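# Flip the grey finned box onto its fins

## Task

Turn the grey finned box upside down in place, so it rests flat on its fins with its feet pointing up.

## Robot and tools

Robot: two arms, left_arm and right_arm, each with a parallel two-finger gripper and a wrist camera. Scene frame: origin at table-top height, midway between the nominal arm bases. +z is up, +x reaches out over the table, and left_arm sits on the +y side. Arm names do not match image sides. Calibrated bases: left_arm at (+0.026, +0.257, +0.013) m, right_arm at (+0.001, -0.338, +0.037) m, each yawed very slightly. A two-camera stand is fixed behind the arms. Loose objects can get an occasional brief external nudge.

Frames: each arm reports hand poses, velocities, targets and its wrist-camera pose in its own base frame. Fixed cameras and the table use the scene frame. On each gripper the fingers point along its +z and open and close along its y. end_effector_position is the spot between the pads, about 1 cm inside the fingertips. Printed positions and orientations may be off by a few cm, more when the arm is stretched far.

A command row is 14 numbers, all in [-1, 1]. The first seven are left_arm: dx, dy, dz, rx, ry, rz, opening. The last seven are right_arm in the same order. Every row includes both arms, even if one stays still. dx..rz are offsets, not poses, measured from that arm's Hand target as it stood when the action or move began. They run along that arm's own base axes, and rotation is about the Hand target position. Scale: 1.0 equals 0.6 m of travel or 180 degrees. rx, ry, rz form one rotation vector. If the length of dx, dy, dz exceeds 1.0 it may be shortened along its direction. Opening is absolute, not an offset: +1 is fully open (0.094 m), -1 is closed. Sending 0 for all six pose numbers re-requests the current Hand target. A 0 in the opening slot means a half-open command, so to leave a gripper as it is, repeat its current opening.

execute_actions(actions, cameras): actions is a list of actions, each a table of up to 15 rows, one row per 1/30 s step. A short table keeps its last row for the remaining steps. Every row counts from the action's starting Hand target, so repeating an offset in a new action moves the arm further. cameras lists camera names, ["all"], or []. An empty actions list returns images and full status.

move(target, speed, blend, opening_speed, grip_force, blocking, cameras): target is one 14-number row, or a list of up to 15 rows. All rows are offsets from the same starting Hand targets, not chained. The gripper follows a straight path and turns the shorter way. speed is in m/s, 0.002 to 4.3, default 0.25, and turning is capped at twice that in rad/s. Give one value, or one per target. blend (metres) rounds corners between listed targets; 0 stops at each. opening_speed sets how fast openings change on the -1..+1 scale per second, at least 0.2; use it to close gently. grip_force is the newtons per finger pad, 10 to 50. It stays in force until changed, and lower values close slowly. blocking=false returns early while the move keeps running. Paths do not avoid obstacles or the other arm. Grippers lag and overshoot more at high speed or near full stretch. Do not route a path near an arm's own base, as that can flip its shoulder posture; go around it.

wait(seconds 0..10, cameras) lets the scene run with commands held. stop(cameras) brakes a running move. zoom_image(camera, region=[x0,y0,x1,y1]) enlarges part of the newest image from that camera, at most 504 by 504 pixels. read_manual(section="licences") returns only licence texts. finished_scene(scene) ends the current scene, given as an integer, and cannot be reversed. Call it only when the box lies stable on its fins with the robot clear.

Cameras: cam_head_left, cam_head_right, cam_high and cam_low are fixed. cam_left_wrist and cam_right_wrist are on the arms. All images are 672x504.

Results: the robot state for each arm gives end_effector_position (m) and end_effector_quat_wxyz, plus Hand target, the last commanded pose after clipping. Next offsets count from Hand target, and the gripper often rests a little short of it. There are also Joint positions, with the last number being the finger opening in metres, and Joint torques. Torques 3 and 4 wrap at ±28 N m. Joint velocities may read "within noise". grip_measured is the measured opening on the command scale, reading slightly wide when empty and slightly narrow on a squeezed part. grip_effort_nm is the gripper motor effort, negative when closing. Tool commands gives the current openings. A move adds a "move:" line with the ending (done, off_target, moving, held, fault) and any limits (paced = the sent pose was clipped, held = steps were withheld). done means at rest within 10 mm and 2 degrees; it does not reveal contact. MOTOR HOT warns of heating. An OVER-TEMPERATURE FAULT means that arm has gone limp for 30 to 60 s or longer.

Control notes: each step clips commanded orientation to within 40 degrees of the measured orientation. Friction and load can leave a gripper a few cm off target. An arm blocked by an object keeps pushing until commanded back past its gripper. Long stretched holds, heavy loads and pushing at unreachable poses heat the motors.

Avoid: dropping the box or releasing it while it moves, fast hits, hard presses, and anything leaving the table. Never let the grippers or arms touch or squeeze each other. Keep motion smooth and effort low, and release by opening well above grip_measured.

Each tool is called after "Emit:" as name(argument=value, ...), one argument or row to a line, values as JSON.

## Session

Emit:
execute_actions(
  actions=[],
)

Scene clock: 0.00 s.
left_arm: end_effector_position=(+0.6527, -0.4944, +0.2907) grip_measured=+1.000 grip_effort_nm=n/a end_effector_quat_wxyz=(+0.305, +0.732, +0.607, -0.050) | right_arm: end_effector_position=(+0.3471, -0.2391, +0.2552) grip_measured=+1.000 grip_effort_nm=n/a end_effector_quat_wxyz=(+0.253, +0.692, +0.642, -0.215)
Joint positions: left_arm=[-0.593 2.294 2.624 -1.321 0.258 1.085 0.094] | right_arm=[-0.362 1.247 1.116 -1.135 0.614 1.186 0.094]
Joint velocities: within noise
Joint torques (N m): no reading
Heat: left arm: hottest elbow 35 °C; right arm: hottest elbow 32 °C.
Hand target: left_arm +0.6557, -0.4964, +0.2943; +0.312, +0.731, +0.605, -0.048 | right_arm +0.3536, -0.2416, +0.2670; +0.264, +0.693, +0.637, -0.209
Tool commands: left_gripper/opening=+1.0 right_gripper/opening=+1.0

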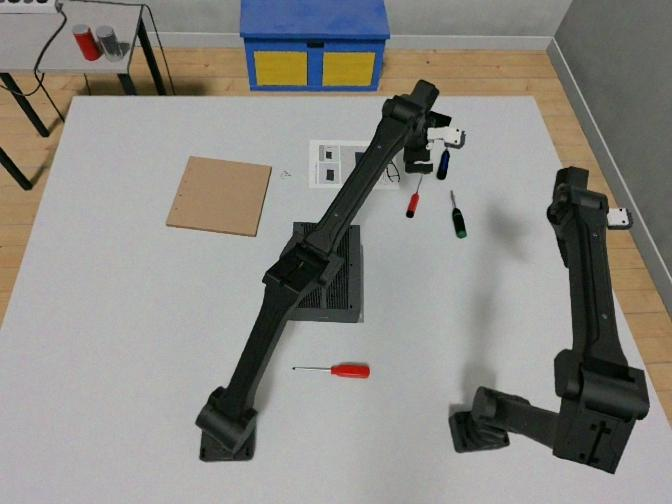

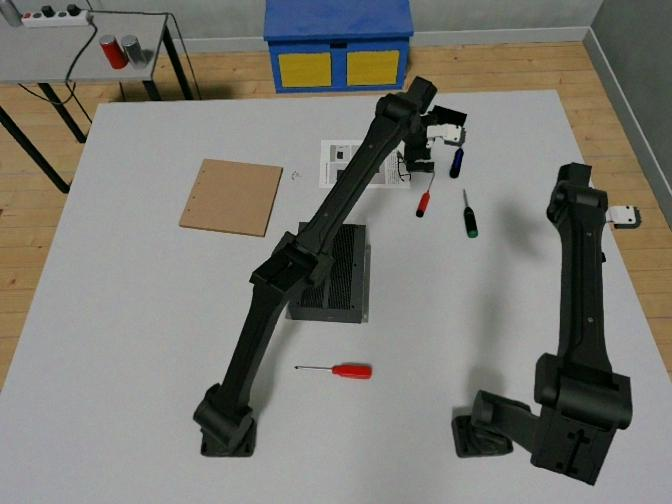

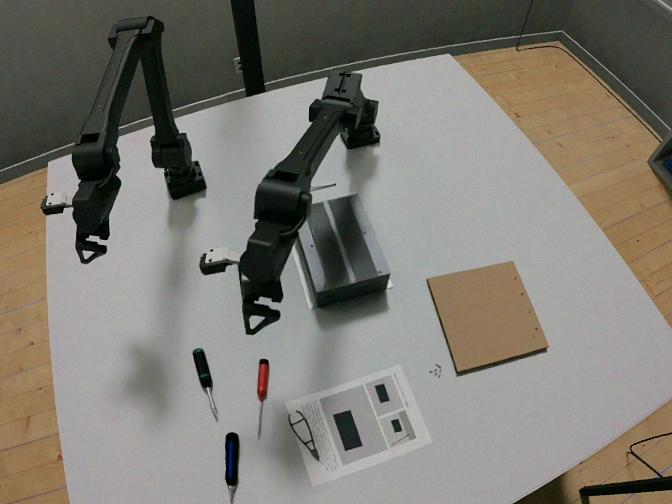

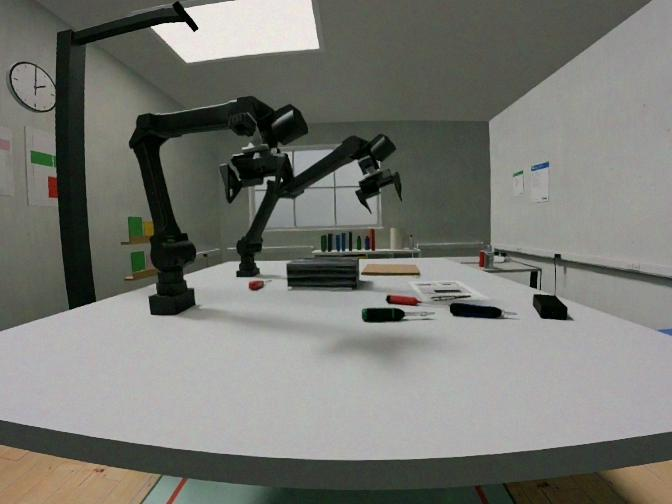

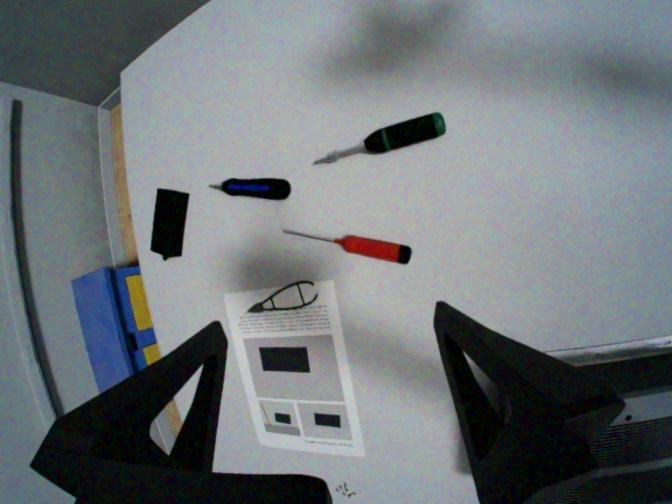

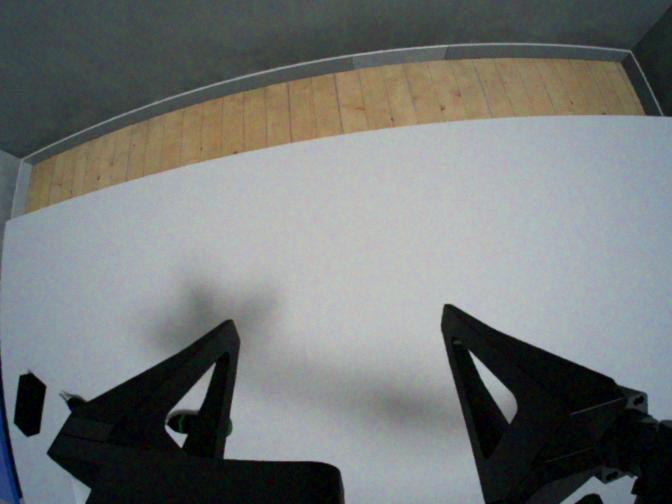

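Emit:
move(
  target=[-0.543,0.743,0.01,-0.2268,0.118,0.0198,-1,0.01,0.25,0.055,-0.0513,0,0.513,-1],
  speed=0.25,
)

Emit:
move(
  target=[0,0,-0.25,0,0,0,-1,-0.01,0.23,-0.2,0.0968,-0.1155,0.4369,-1],
  speed=0.25,
  cameras=["all"],
)

Emit:
zoom_image(
  camera="cam_head_left",
  region=[200, 200, 460, 370],
)

Scene clock: 43.10 s.
left_arm: end_effector_position=(+0.3314, -0.0536, +0.3005) grip_measured=-0.988 grip_effort_nm=-0.60 end_effector_quat_wxyz=(+0.444, +0.526, +0.638, -0.346) | right_arm: end_effector_position=(+0.3588, -0.0858, +0.2887) grip_measured=-0.986 grip_effort_nm=-0.77 end_effector_quat_wxyz=(+0.377, -0.001, +0.926, +0.006)
Joint positions: left_arm=[0.34 1.235 1.036 -1.669 1.177 1.918 0.001] | right_arm=[-0.353 0.846 0.87 -0.857 -0.254 -0.255 0.001]
Joint torques (N m): left_arm=[-0.15 -6.12 8.21 -0.31 0.58 -0.07] | right_arm=[-1.96 -2.9 10.58 1.42 -0.33 -0.16]
Heat: left arm: hottest elbow 42 °C; right arm: hottest elbow 40 °C.
Hand target: left_arm +0.3298, -0.0506, +0.3003; +0.433, +0.537, +0.618, -0.377 | right_arm +0.3595, -0.0915, +0.2999; +0.383, +0.000, +0.924, +0.000
Off the commanded pose: left_arm 0.003 m, 5 deg | right_arm 0.013 m, 1 deg.
joint sent to its limit (left arm) — joint 4 (wrist pitch), lower limit. The joint targets are off in orientation, not in position.
move: off_target (left_arm, right_arm)

Scene clock: 47.40 s.
left_arm: end_effector_position=(+0.3292, -0.0532, +0.1572) grip_measured=-0.988 grip_effort_nm=-0.60 end_effector_quat_wxyz=(+0.432, +0.536, +0.622, -0.373) | right_arm: end_effector_position=(+0.3430, +0.0458, +0.1731) grip_measured=-0.986 grip_effort_nm=-0.76 end_effector_quat_wxyz=(+0.439, -0.514, +0.636, +0.374)
Joint positions: left_arm=[0.342 1.475 0.827 -1.4 1.167 2.081 0.001] | right_arm=[-0.352 1.465 0.865 -1.406 -1.191 -2.009 0.001]
Joint torques (N m): left_arm=[-0.21 -6.24 6.26 0.2 0.54 -0.07] | right_arm=[0.56 -7.24 8.68 -0.64 -0.53 -0.13]
Heat: left arm: hottest elbow 42 °C; right arm: hottest elbow 40 °C.
Hand target: left_arm +0.3299, -0.0506, +0.1504; +0.433, +0.537, +0.618, -0.377 | right_arm +0.3537, +0.0465, +0.1800; +0.440, -0.527, +0.627, +0.369
Off the commanded pose: left_arm 0.007 m, 1 deg | right_arm 0.013 m, 2 deg.
joint sent to its limit (left arm) — joint 6 (wrist roll), upper limit. The joint targets still meet the commanded pose.
move: off_target (right_arm)

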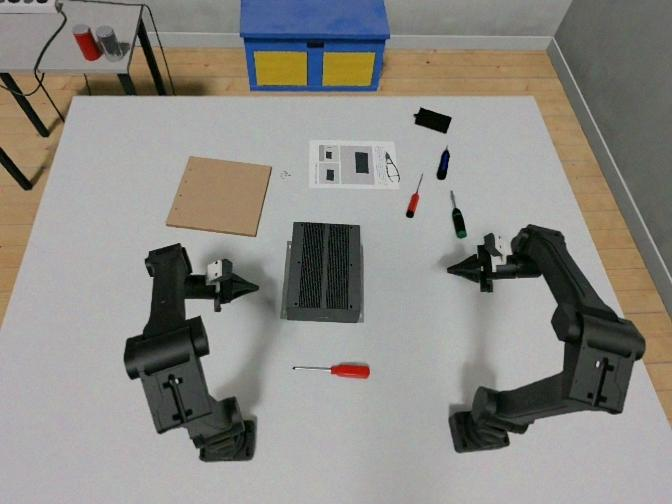

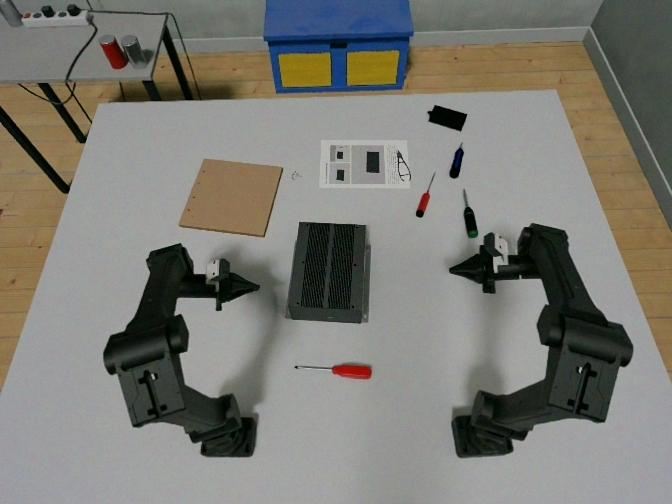

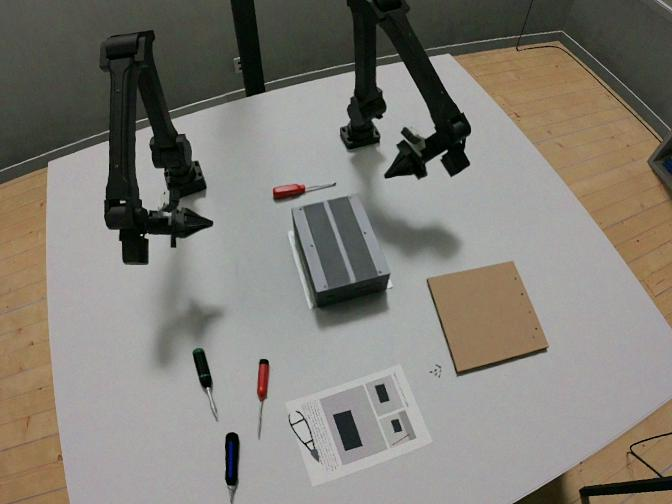

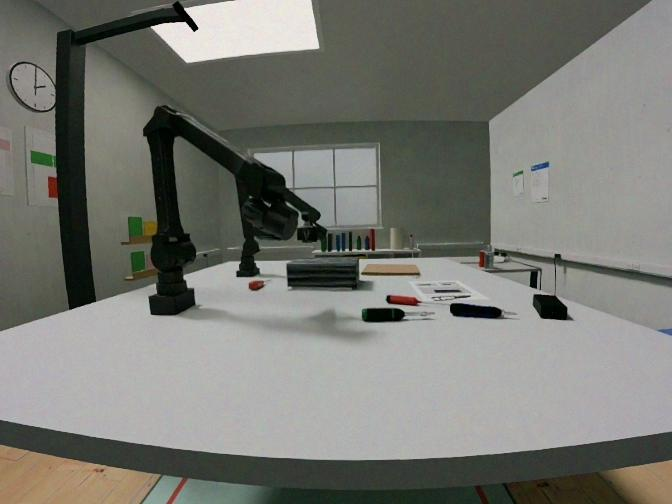

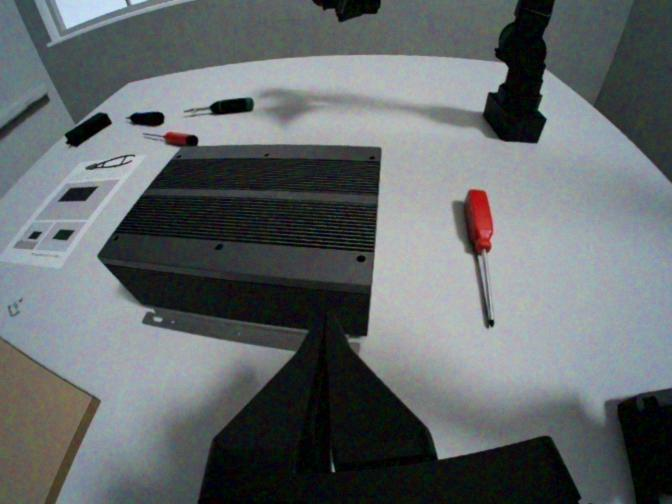

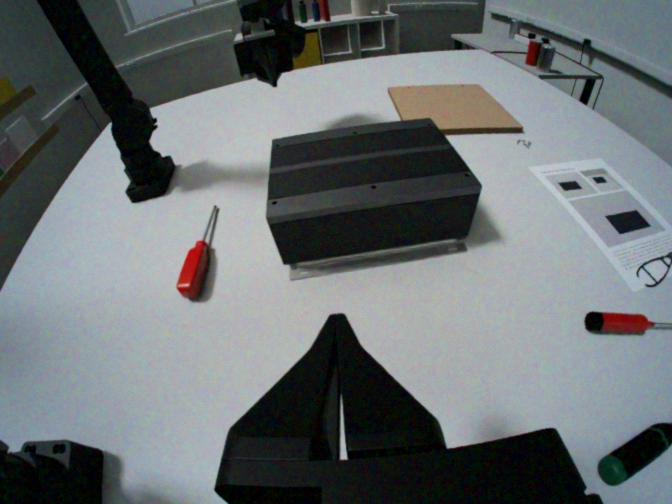

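Scaled by 1.938.

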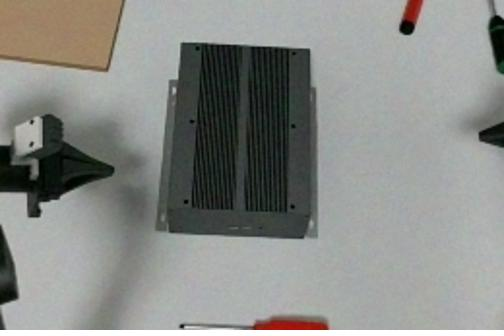

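Emit:
move(
  target=[0.037,-0.057,-0.165,0,0,0.022,-1,-0.012,0.23,-0.252,0,0,-0.017,-1],
  speed=0.15,
  cameras=["cam_head_left","cam_left_wrist","cam_right_wrist"],
)

Emit:
zoom_image(
  camera="cam_head_left",
  region=[200, 200, 460, 370],
)

Scene clock: 63.73 s.
left_arm: end_effector_position=(+0.3540, -0.0808, +0.0557) grip_measured=-0.988 grip_effort_nm=-0.60 end_effector_quat_wxyz=(+0.450, +0.518, +0.635, -0.354) | right_arm: end_effector_position=(+0.3487, +0.1794, +0.0316) grip_measured=-0.986 grip_effort_nm=-0.76 end_effector_quat_wxyz=(+0.453, -0.508, +0.642, +0.354)
Joint positions: left_arm=[0.244 1.64 0.673 -0.669 1.22 1.658 0.001] | right_arm=[0.067 1.654 0.465 0.312 -1.113 -0.83 0.001]
Joint torques (N m): left_arm=[-1.61 -7.82 4.75 0.85 0.81 -0.34] | right_arm=[0.5 -7.94 3.48 1.99 -0.43 0.07]
Heat: left arm: hottest elbow 41 °C; right arm: hottest elbow 41 °C.
Hand target: left_arm +0.3520, -0.0848, +0.0514; +0.445, +0.515, +0.637, -0.362 | right_arm +0.3463, +0.1845, +0.0287; +0.449, -0.510, +0.641, +0.357
Off the commanded pose: left_arm 0.006 m, 1 deg | right_arm 0.006 m, 1 deg.
move: done
Images, in order (width x height): cam_head_left 672x504, cam_left_wrist 672x504, cam_right_wrist 672x504.

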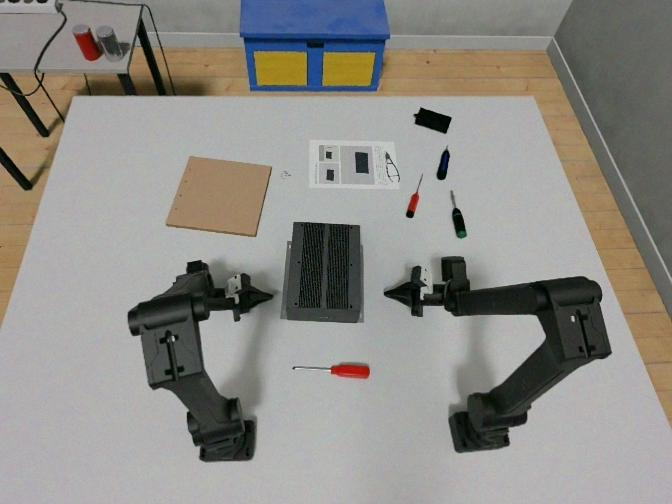

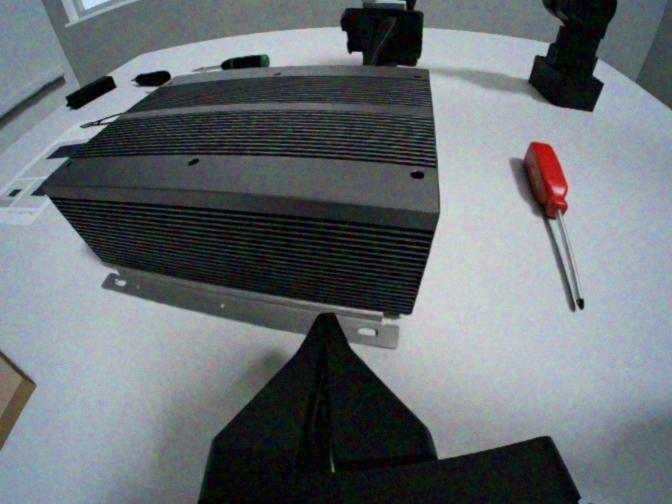

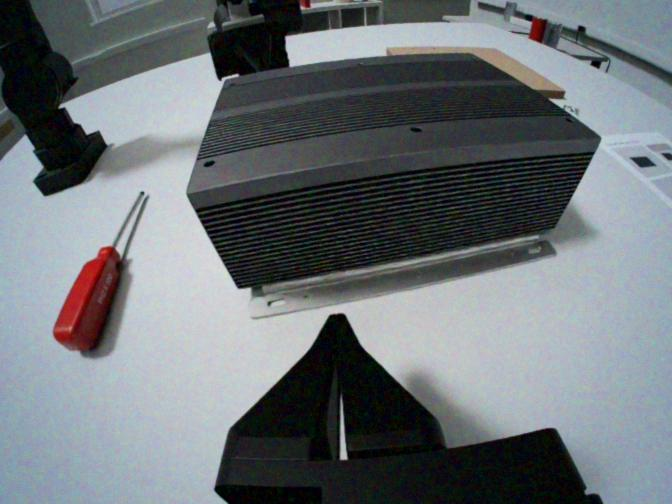

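Scaled by 1.938.

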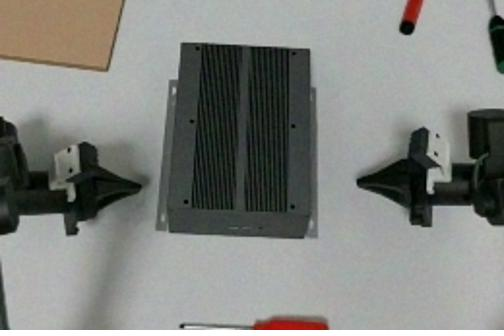

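Emit:
move(
  target=[
    [0,-0.055,0,0,0,0,-1,0.0,0.095,0,0,0,0,-1],
    [0,-0.14,0,0,0,0,-1,0.0,0.18,0,0,0,0,-1],
  ],
  speed=[0.08,0.04],
  cameras=["cam_head_left"],
)

Emit:
zoom_image(
  camera="cam_head_left",
  region=[200, 200, 460, 370],
)

Scene clock: 74.30 s.
left_arm: end_effector_position=(+0.3673, -0.1229, +0.0472) grip_measured=-0.989 grip_effort_nm=-0.60 end_effector_quat_wxyz=(+0.458, +0.483, +0.670, -0.328) | right_arm: end_effector_position=(+0.3523, +0.2464, +0.0269) grip_measured=-0.986 grip_effort_nm=-0.76 end_effector_quat_wxyz=(+0.455, -0.476, +0.673, +0.337)
Joint positions: left_arm=[0.098 1.582 0.52 0.013 1.137 1.009 0.001] | right_arm=[0.298 1.713 0.437 0.689 -0.867 -0.448 0.001]
Joint torques (N m): left_arm=[-10.17 -8 4.7 1.85 1.66 -0.32] | right_arm=[7.47 -6.71 6.39 2.66 -0.25 0.07]
Heat: left arm: hottest elbow 40 °C; right arm: hottest elbow 39 °C.
Hand target: left_arm +0.3520, -0.1688, +0.0513; +0.445, +0.515, +0.637, -0.362 | right_arm +0.3464, +0.2925, +0.0288; +0.449, -0.510, +0.641, +0.357
Off the commanded pose: left_arm 0.049 m, 7 deg | right_arm 0.046 m, 6 deg.
move: off_target (left_arm, right_arm)
Images, in order (width x height): cam_head_left 672x504.

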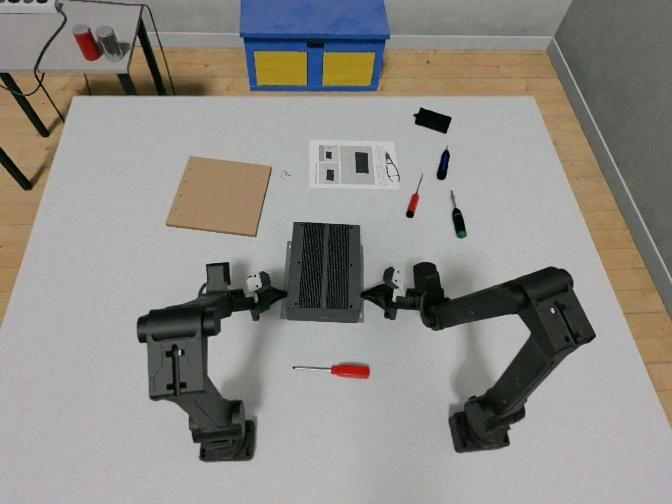

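Scaled by 1.938.

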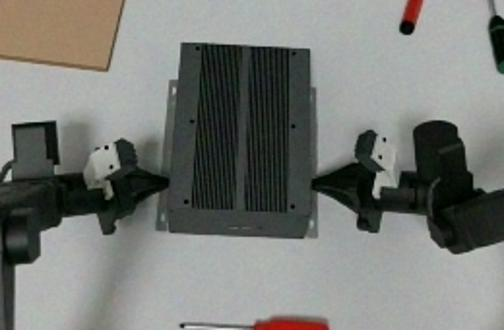

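Emit:
move(
  target=[
    [0.0,-0.025,0.1,0,0,0,-1,0.0,0.025,0.1,0,0,0,-1],
    [0.0,-0.035,0.22,0,0,0,-1,0,0.035,0.22,0,0,0,-1],
  ],
  speed=0.07,
  blend=0.02,
  cameras=["cam_low","cam_head_left","cam_right_wrist"],
)

Scene clock: 85.50 s.
left_arm: end_effector_position=(+0.3403, -0.1890, +0.1741) grip_measured=-0.989 grip_effort_nm=-0.59 end_effector_quat_wxyz=(+0.441, +0.516, +0.637, -0.365) | right_arm: end_effector_position=(+0.3369, +0.3072, +0.1493) grip_measured=-0.986 grip_effort_nm=-0.76 end_effector_quat_wxyz=(+0.439, -0.510, +0.647, +0.358)
Joint positions: left_arm=[-0.092 1.202 0.602 -0.31 1.118 0.847 0.001] | right_arm=[0.459 1.329 0.566 0.215 -0.814 -0.402 0.001]
Joint torques (N m): left_arm=[-0.73 -4.72 10.63 1.55 0.47 -0.32] | right_arm=[0.03 -7.12 8.84 2.15 -0.19 0.05]
Heat: left arm: hottest elbow 40 °C; right arm: hottest elbow 38 °C.
Hand target: left_arm +0.3520, -0.1899, +0.1834; +0.445, +0.516, +0.636, -0.362 | right_arm +0.3463, +0.3135, +0.1607; +0.449, -0.510, +0.641, +0.357
Off the commanded pose: left_arm 0.015 m, 1 deg | right_arm 0.016 m, 1 deg.
move: off_target (left_arm, right_arm)
Images, in order (width x height): cam_head_left 672x504, cam_low 672x504, cam_right_wrist 672x504.

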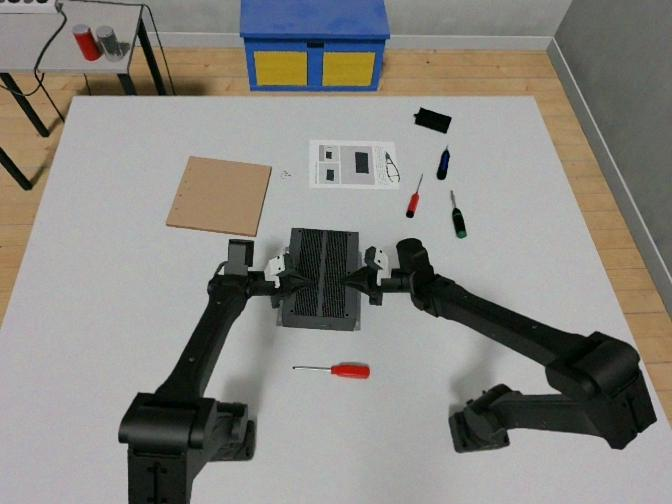

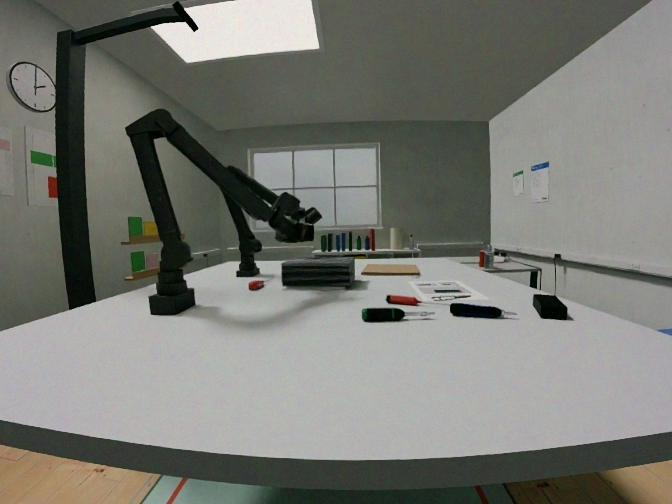

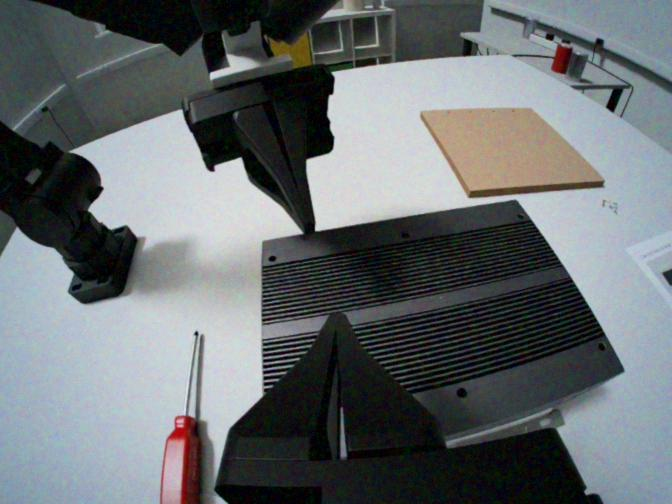

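Emit:
move(
  target=[
    [0.0,0.17,0.03,0,0,0,-1,0.0,-0.2,0.03,0,0,0,-1],
    [0,0.17,-0.225,0,0,0,-1,0,-0.2,-0.225,0,0,0,-1],
  ],
  speed=0.12,
  blend=0.01,
  cameras=["cam_head_left","cam_left_wrist","cam_right_wrist","cam_low"],
)

Emit:
zoom_image(
  camera="cam_head_left",
  region=[200, 200, 460, 370],
)

Scene clock: 97.13 s.
left_arm: end_effector_position=(+0.3526, -0.0897, +0.0546) grip_measured=-0.989 grip_effort_nm=-0.59 end_effector_quat_wxyz=(+0.448, +0.520, +0.632, -0.360) | right_arm: end_effector_position=(+0.3439, +0.1980, +0.0275) grip_measured=-0.986 grip_effort_nm=-0.76 end_effector_quat_wxyz=(+0.447, -0.517, +0.637, +0.358)
Joint positions: left_arm=[0.219 1.638 0.663 -0.631 1.224 1.62 0.001] | right_arm=[0.125 1.673 0.46 0.379 -1.087 -0.781 0.001]
Joint torques (N m): left_arm=[-0.38 -7.36 4.85 0.95 0.68 -0.22] | right_arm=[-2.14 -7.94 3.29 1.94 -0.63 0.07]
Heat: left arm: hottest elbow 40 °C; right arm: hottest elbow 39 °C.
Hand target: left_arm +0.3519, -0.0879, +0.0483; +0.445, +0.515, +0.637, -0.362 | right_arm +0.3463, +0.1935, +0.0257; +0.449, -0.510, +0.641, +0.357
Off the commanded pose: left_arm 0.007 m, 1 deg | right_arm 0.005 m, 1 deg.
move: done
Images, in order (width x height): cam_head_left 672x504, cam_low 672x504, cam_left_wrist 672x504, cam_right_wrist 672x504.

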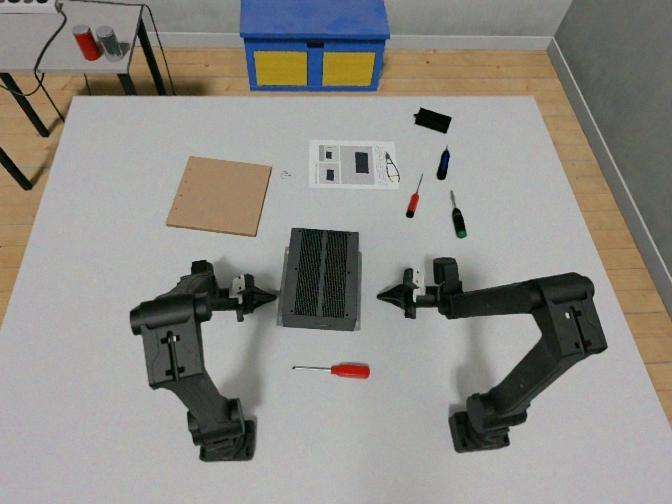

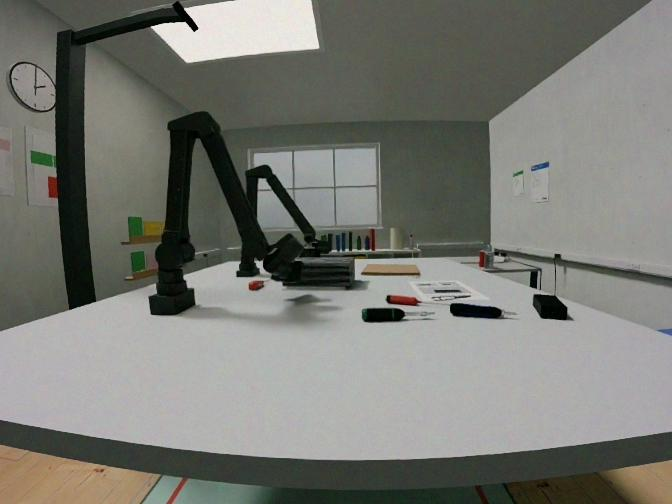

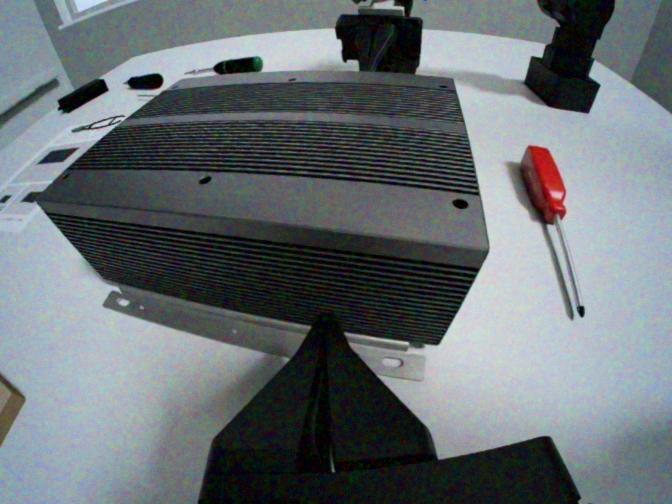

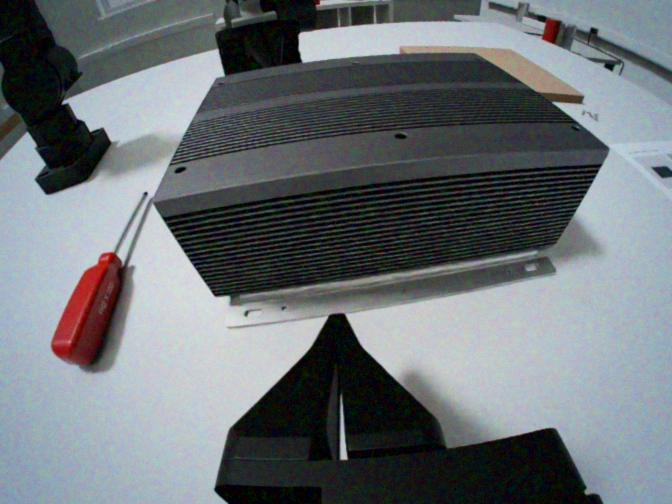

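Scaled by 1.938.

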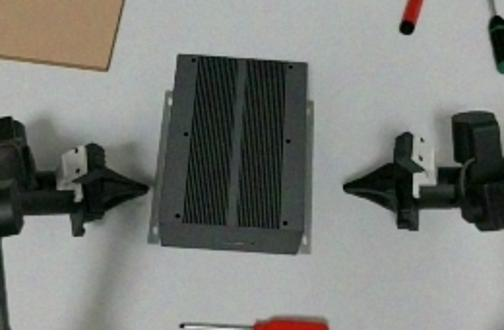

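Emit:
move(
  target=[
    [-0.025,-0.045,0,0,0,0,-1,-0.05,0.08,0,0,0,0,-1],
    [-0.025,-0.17,0,0,0,0,-1,-0.05,0.2,0,0,0,0,-1],
  ],
  speed=[0.08,0.05],
  cameras=["cam_head_left"],
)

Emit:
zoom_image(
  camera="cam_head_left",
  region=[200, 200, 460, 370],
)

Scene clock: 106.93 s.
left_arm: end_effector_position=(+0.3710, -0.1174, +0.0482) grip_measured=-0.989 grip_effort_nm=-0.58 end_effector_quat_wxyz=(+0.472, +0.472, +0.684, -0.293) | right_arm: end_effector_position=(+0.3233, +0.2580, +0.0228) grip_measured=-0.986 grip_effort_nm=-0.75 end_effector_quat_wxyz=(+0.457, -0.469, +0.681, +0.328)
Joint positions: left_arm=[0.099 1.552 0.476 0.144 1.075 0.917 0.001] | right_arm=[0.376 1.702 0.359 0.803 -0.773 -0.376 0.001]
Joint torques (N m): left_arm=[-14.15 -6.83 3.44 1.5 2.98 -0.3] | right_arm=[9.05 -4.54 7.41 2.44 -0.7 0.06]
Heat: left arm: hottest elbow 40 °C; right arm: hottest elbow 38 °C.
Hand target: left_arm +0.3369, -0.1899, +0.0483; +0.445, +0.516, +0.637, -0.362 | right_arm +0.3165, +0.3134, +0.0258; +0.450, -0.510, +0.641, +0.357
Off the commanded pose: left_arm 0.080 m, 11 deg | right_arm 0.056 m, 7 deg.
move: off_target (left_arm, right_arm)
Images, in order (width x height): cam_head_left 672x504.

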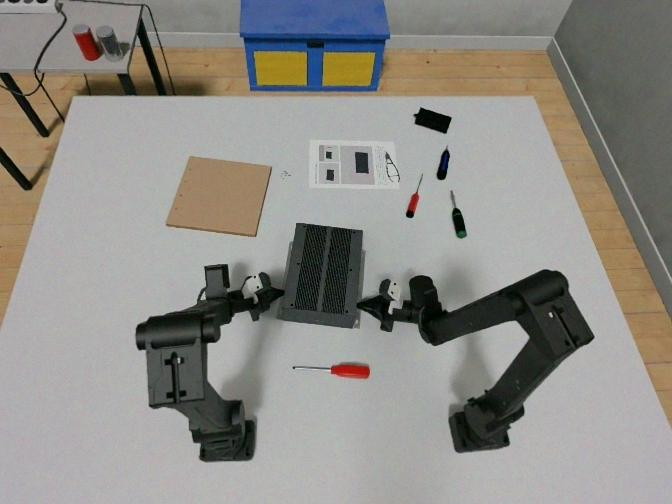

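Scaled by 1.938.

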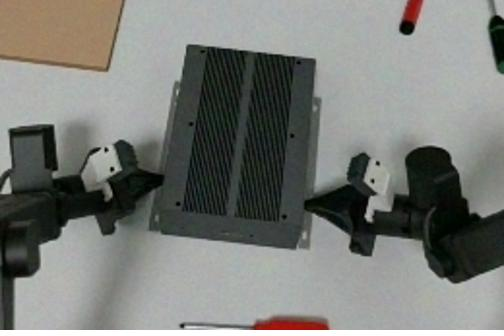

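Emit:
move(
  target=[
    [0,0.15,0,0,0,0,-1,0,-0.12,0,0,0,0,-1],
    [-0.03,0.14,0,0,0,0,-1,0.035,-0.1,0,0,0,0,-1],
    [-0.03,0.01,0,0,0,0,-1,0.03,0.01,0,0,0,0,-1],
  ],
  speed=[0.1,0.1,0.05],
  cameras=["cam_head_left"],
)

Emit:
zoom_image(
  camera="cam_head_left",
  region=[200, 200, 460, 370],
)

Scene clock: 118.93 s.
left_arm: end_effector_position=(+0.3481, -0.1152, +0.0478) grip_measured=-0.989 grip_effort_nm=-0.57 end_effector_quat_wxyz=(+0.471, +0.471, +0.683, -0.299) | right_arm: end_effector_position=(+0.3411, +0.2545, +0.0226) grip_measured=-0.986 grip_effort_nm=-0.75 end_effector_quat_wxyz=(+0.459, -0.463, +0.685, +0.326)
Joint positions: left_arm=[0.117 1.511 0.425 0.116 1.095 0.951 0.001] | right_arm=[0.349 1.718 0.397 0.776 -0.785 -0.382 0.001]
Joint torques (N m): left_arm=[-14.27 -6.07 3.77 1.62 2.63 -0.27] | right_arm=[9.93 -5.36 7.91 2.07 -0.62 0.02]
Heat: left arm: hottest elbow 39 °C; right arm: hottest elbow 38 °C.
Hand target: left_arm +0.3189, -0.1838, +0.0483; +0.445, +0.515, +0.637, -0.362 | right_arm +0.3343, +0.3195, +0.0257; +0.450, -0.510, +0.641, +0.357
Off the commanded pose: left_arm 0.075 m, 11 deg | right_arm 0.065 m, 8 deg.
move: off_target (left_arm, right_arm)
Images, in order (width x height): cam_head_left 672x504.

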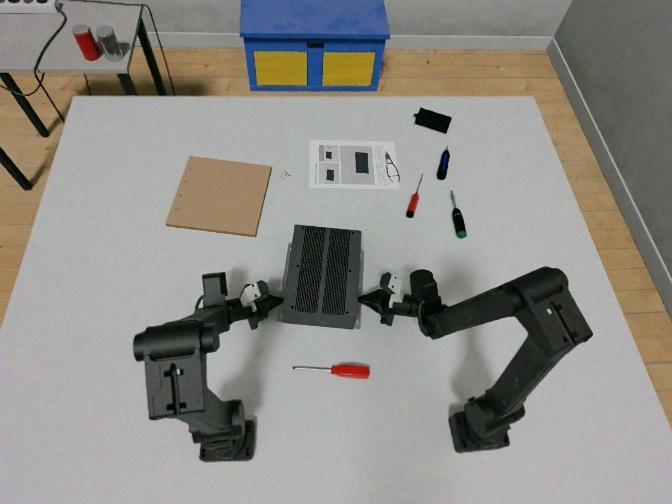

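Scaled by 1.938.

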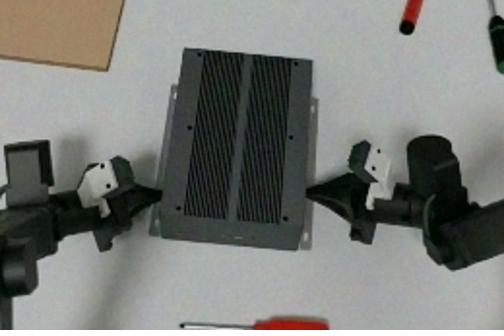

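Emit:
move(
  target=[0.0,-0.02,0.1,0,0,0,-1,0.0,0.02,0.1,0,0,0,-1],
  speed=0.06,
  cameras=["cam_low"],
)

Emit:
zoom_image(
  camera="cam_low",
  region=[220, 200, 400, 330],
)

Scene clock: 124.87 s.
left_arm: end_effector_position=(+0.3210, -0.1309, +0.0528) grip_measured=-0.989 grip_effort_nm=-0.57 end_effector_quat_wxyz=(+0.412, +0.450, +0.727, -0.315) | right_arm: end_effector_position=(+0.3375, +0.2435, +0.0261) grip_measured=-0.986 grip_effort_nm=-0.74 end_effector_quat_wxyz=(+0.411, -0.436, +0.742, +0.301)
Joint positions: left_arm=[0.052 1.383 0.398 -0.054 1.005 0.862 0.001] | right_arm=[0.359 1.576 0.397 0.511 -0.684 -0.362 0.001]
Joint torques (N m): left_arm=[-12.98 -10.75 8.92 2.29 5.37 -0.32] | right_arm=[11.34 -11.46 10.1 3.55 -4.45 -0.01]
Heat: left arm: hottest elbow 39 °C; right arm: hottest elbow 38 °C.
Hand target: left_arm +0.3190, -0.1958, +0.1083; +0.445, +0.515, +0.637, -0.362 | right_arm +0.3343, +0.3315, +0.0858; +0.450, -0.510, +0.641, +0.357
Off the commanded pose: left_arm 0.085 m, 14 deg | right_arm 0.106 m, 16 deg.
move: off_target (left_arm, right_arm)
Images, in order (width x height): cam_low 672x504.

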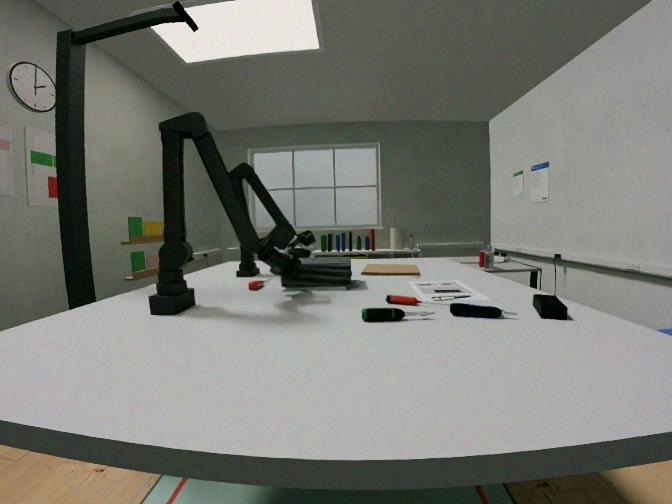

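Scaled by 2.800.

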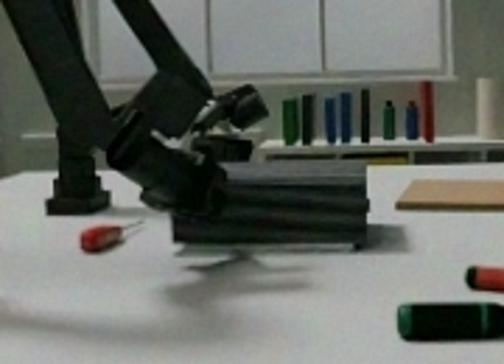

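Emit:
move(
  target=[0.0,0,0.09,0,0,0,-1,0.0,0.0,0.09,0,0,0,-1],
  speed=0.06,
  cameras=["cam_low","cam_head_left"],
)

Emit:
zoom_image(
  camera="cam_low",
  region=[220, 200, 400, 330],
)

Scene clock: 130.40 s.
left_arm: end_effector_position=(+0.2929, -0.1420, +0.0908) grip_measured=-0.989 grip_effort_nm=-0.57 end_effector_quat_wxyz=(+0.393, +0.448, +0.727, -0.341) | right_arm: end_effector_position=(+0.3275, +0.2370, +0.0588) grip_measured=-0.986 grip_effort_nm=-0.74 end_effector_quat_wxyz=(+0.395, -0.430, +0.755, +0.297)
Joint positions: left_arm=[0.024 1.186 0.398 -0.292 1.023 0.85 0.001] | right_arm=[0.358 1.389 0.399 0.281 -0.668 -0.362 0.001]
Joint torques (N m): left_arm=[-11.05 -8 15.01 2.41 4.58 -0.31] | right_arm=[10.75 -10.23 13.87 3.43 -5.35 -0.1]
Heat: left arm: hottest wrist yaw 50 °C; right arm: hottest elbow 39 °C.
Hand target: left_arm +0.3190, -0.1958, +0.1623; +0.445, +0.515, +0.637, -0.361 | right_arm +0.3343, +0.3315, +0.1397; +0.450, -0.510, +0.641, +0.357
Off the commanded pose: left_arm 0.093 m, 14 deg | right_arm 0.125 m, 18 deg.
move: off_target (left_arm, right_arm)
Images, in order (width x height): cam_head_left 672x504, cam_low 672x504.

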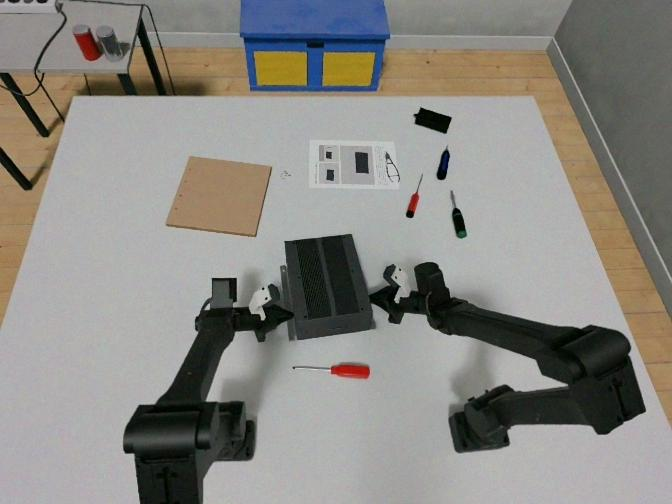

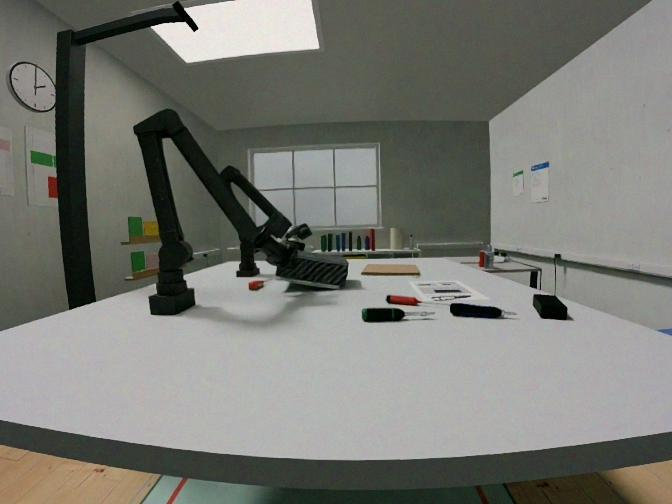

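Scaled by 2.800.

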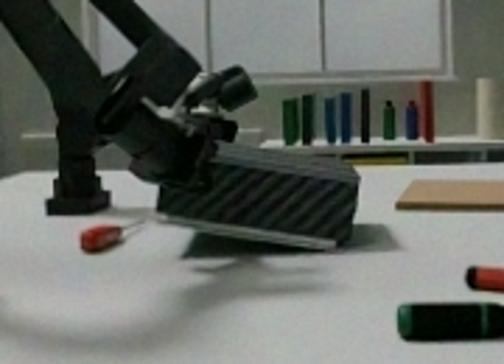

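Emit:
move(
  target=[0.05,0,0.13,0,0,0,-1,0.02,0.0,0.13,0,0,0,-1],
  speed=0.08,
  cameras=["cam_low","cam_head_left"],
)

Emit:
zoom_image(
  camera="cam_low",
  region=[220, 200, 400, 330],
)

Scene clock: 138.17 s.
left_arm: end_effector_position=(+0.3205, -0.1418, +0.1593) grip_measured=-0.989 grip_effort_nm=-0.57 end_effector_quat_wxyz=(+0.389, +0.448, +0.727, -0.345) | right_arm: end_effector_position=(+0.3495, +0.2364, +0.1259) grip_measured=-0.986 grip_effort_nm=-0.74 end_effector_quat_wxyz=(+0.396, -0.423, +0.760, +0.296)
Joint positions: left_arm=[0.024 1.108 0.574 -0.563 1.029 0.858 0.001] | right_arm=[0.335 1.225 0.524 -0.012 -0.676 -0.362 0.001]
Joint torques (N m): left_arm=[-9.99 -6.65 18.3 2.43 4.59 -0.21] | right_arm=[10.93 -9.99 15.84 3.33 -5.76 -0.21]
Heat: left arm: hottest wrist yaw 59 °C; right arm: hottest wrist yaw 51 °C.
Hand target: left_arm +0.3490, -0.1958, +0.2403; +0.445, +0.515, +0.637, -0.362 | right_arm +0.3463, +0.3315, +0.2178; +0.449, -0.510, +0.641, +0.357
Off the commanded pose: left_arm 0.101 m, 15 deg | right_arm 0.132 m, 19 deg.
move: off_target (left_arm, right_arm)
Images, in order (width x height): cam_head_left 672x504, cam_low 672x504.

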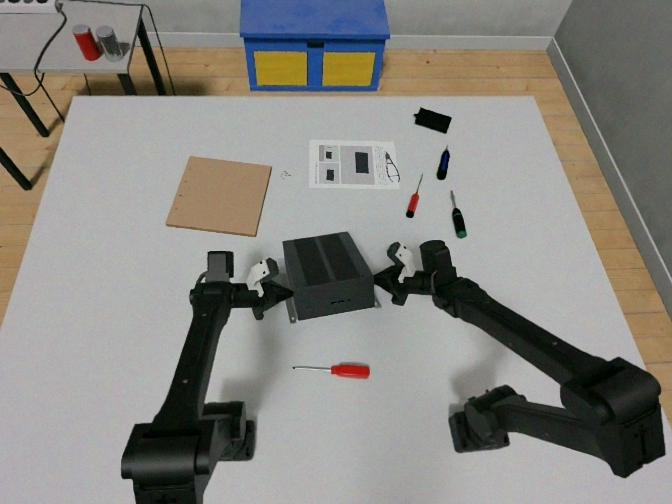

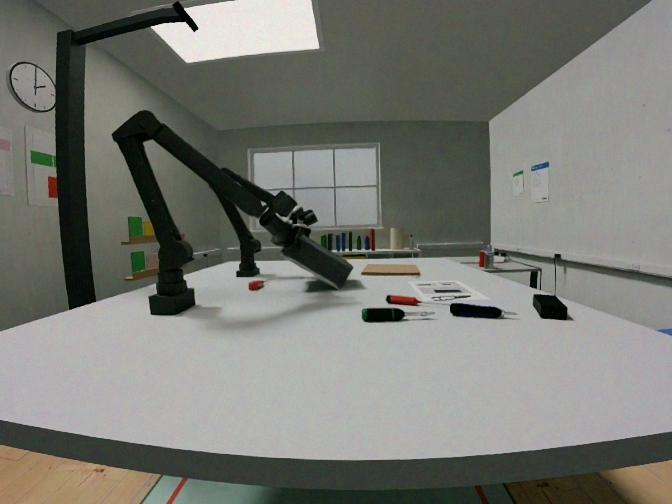

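Scaled by 2.800.

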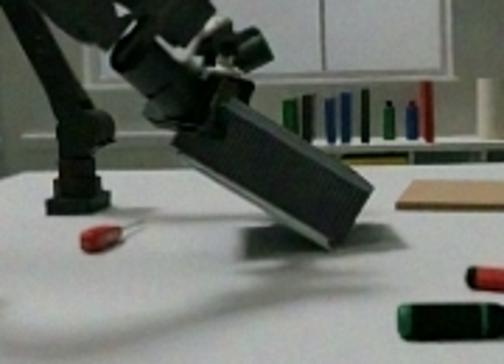

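Emit:
move(
  target=[0.06,0,0.11,0,0,0,-1,0.04,-0.02,0.11,0,0,0,-1],
  speed=0.08,
  cameras=["cam_low","cam_head_left"],
)

Emit:
zoom_image(
  camera="cam_low",
  region=[220, 160, 400, 310],
)

Scene clock: 144.37 s.
left_arm: end_effector_position=(+0.3810, -0.1315, +0.2417) grip_measured=-0.989 grip_effort_nm=-0.57 end_effector_quat_wxyz=(+0.418, +0.456, +0.716, -0.325) | right_arm: end_effector_position=(+0.3751, +0.2410, +0.2072) grip_measured=-0.986 grip_effort_nm=-0.74 end_effector_quat_wxyz=(+0.410, -0.436, +0.737, +0.314)
Joint positions: left_arm=[0.049 1.15 0.826 -0.713 1.034 0.876 0.001] | right_arm=[0.301 1.16 0.702 -0.236 -0.755 -0.4 0.001]
Joint torques (N m): left_arm=[-11.4 -7.12 16.69 1.57 4.44 -0.29] | right_arm=[9.17 -7.65 16.34 3.03 -4.23 -0.17]
Heat: left arm: hottest wrist yaw 64 °C; right arm: hottest wrist yaw 60 °C.
Hand target: left_arm +0.3849, -0.1959, +0.3063; +0.445, +0.515, +0.636, -0.362 | right_arm +0.3704, +0.3195, +0.2839; +0.450, -0.510, +0.641, +0.357
Off the commanded pose: left_arm 0.091 m, 12 deg | right_arm 0.110 m, 15 deg.
move: off_target (left_arm, right_arm)
Images, in order (width x height): cam_head_left 672x504, cam_low 672x504.

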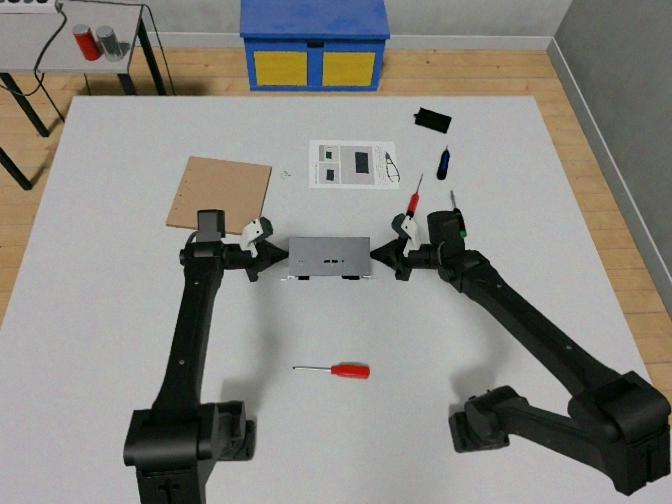

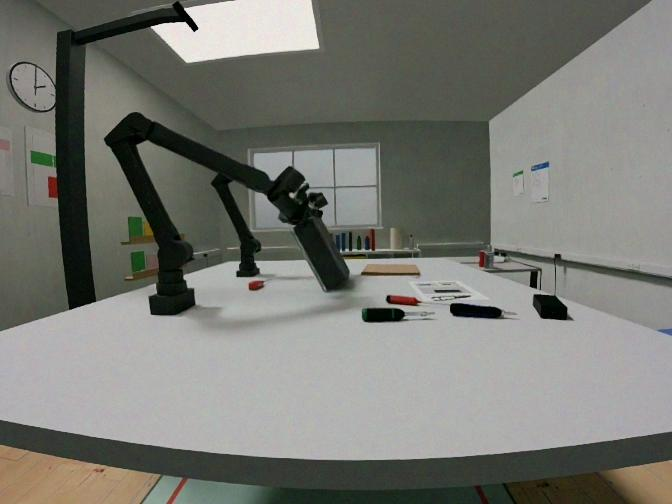

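Scaled by 2.800.

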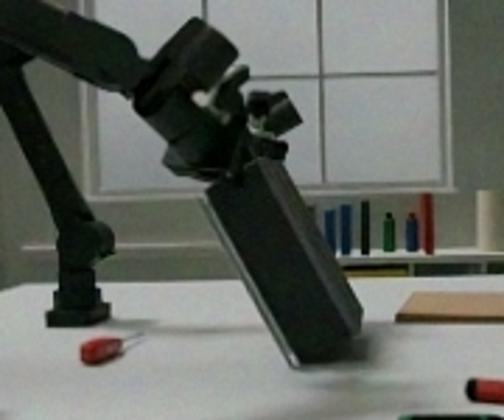

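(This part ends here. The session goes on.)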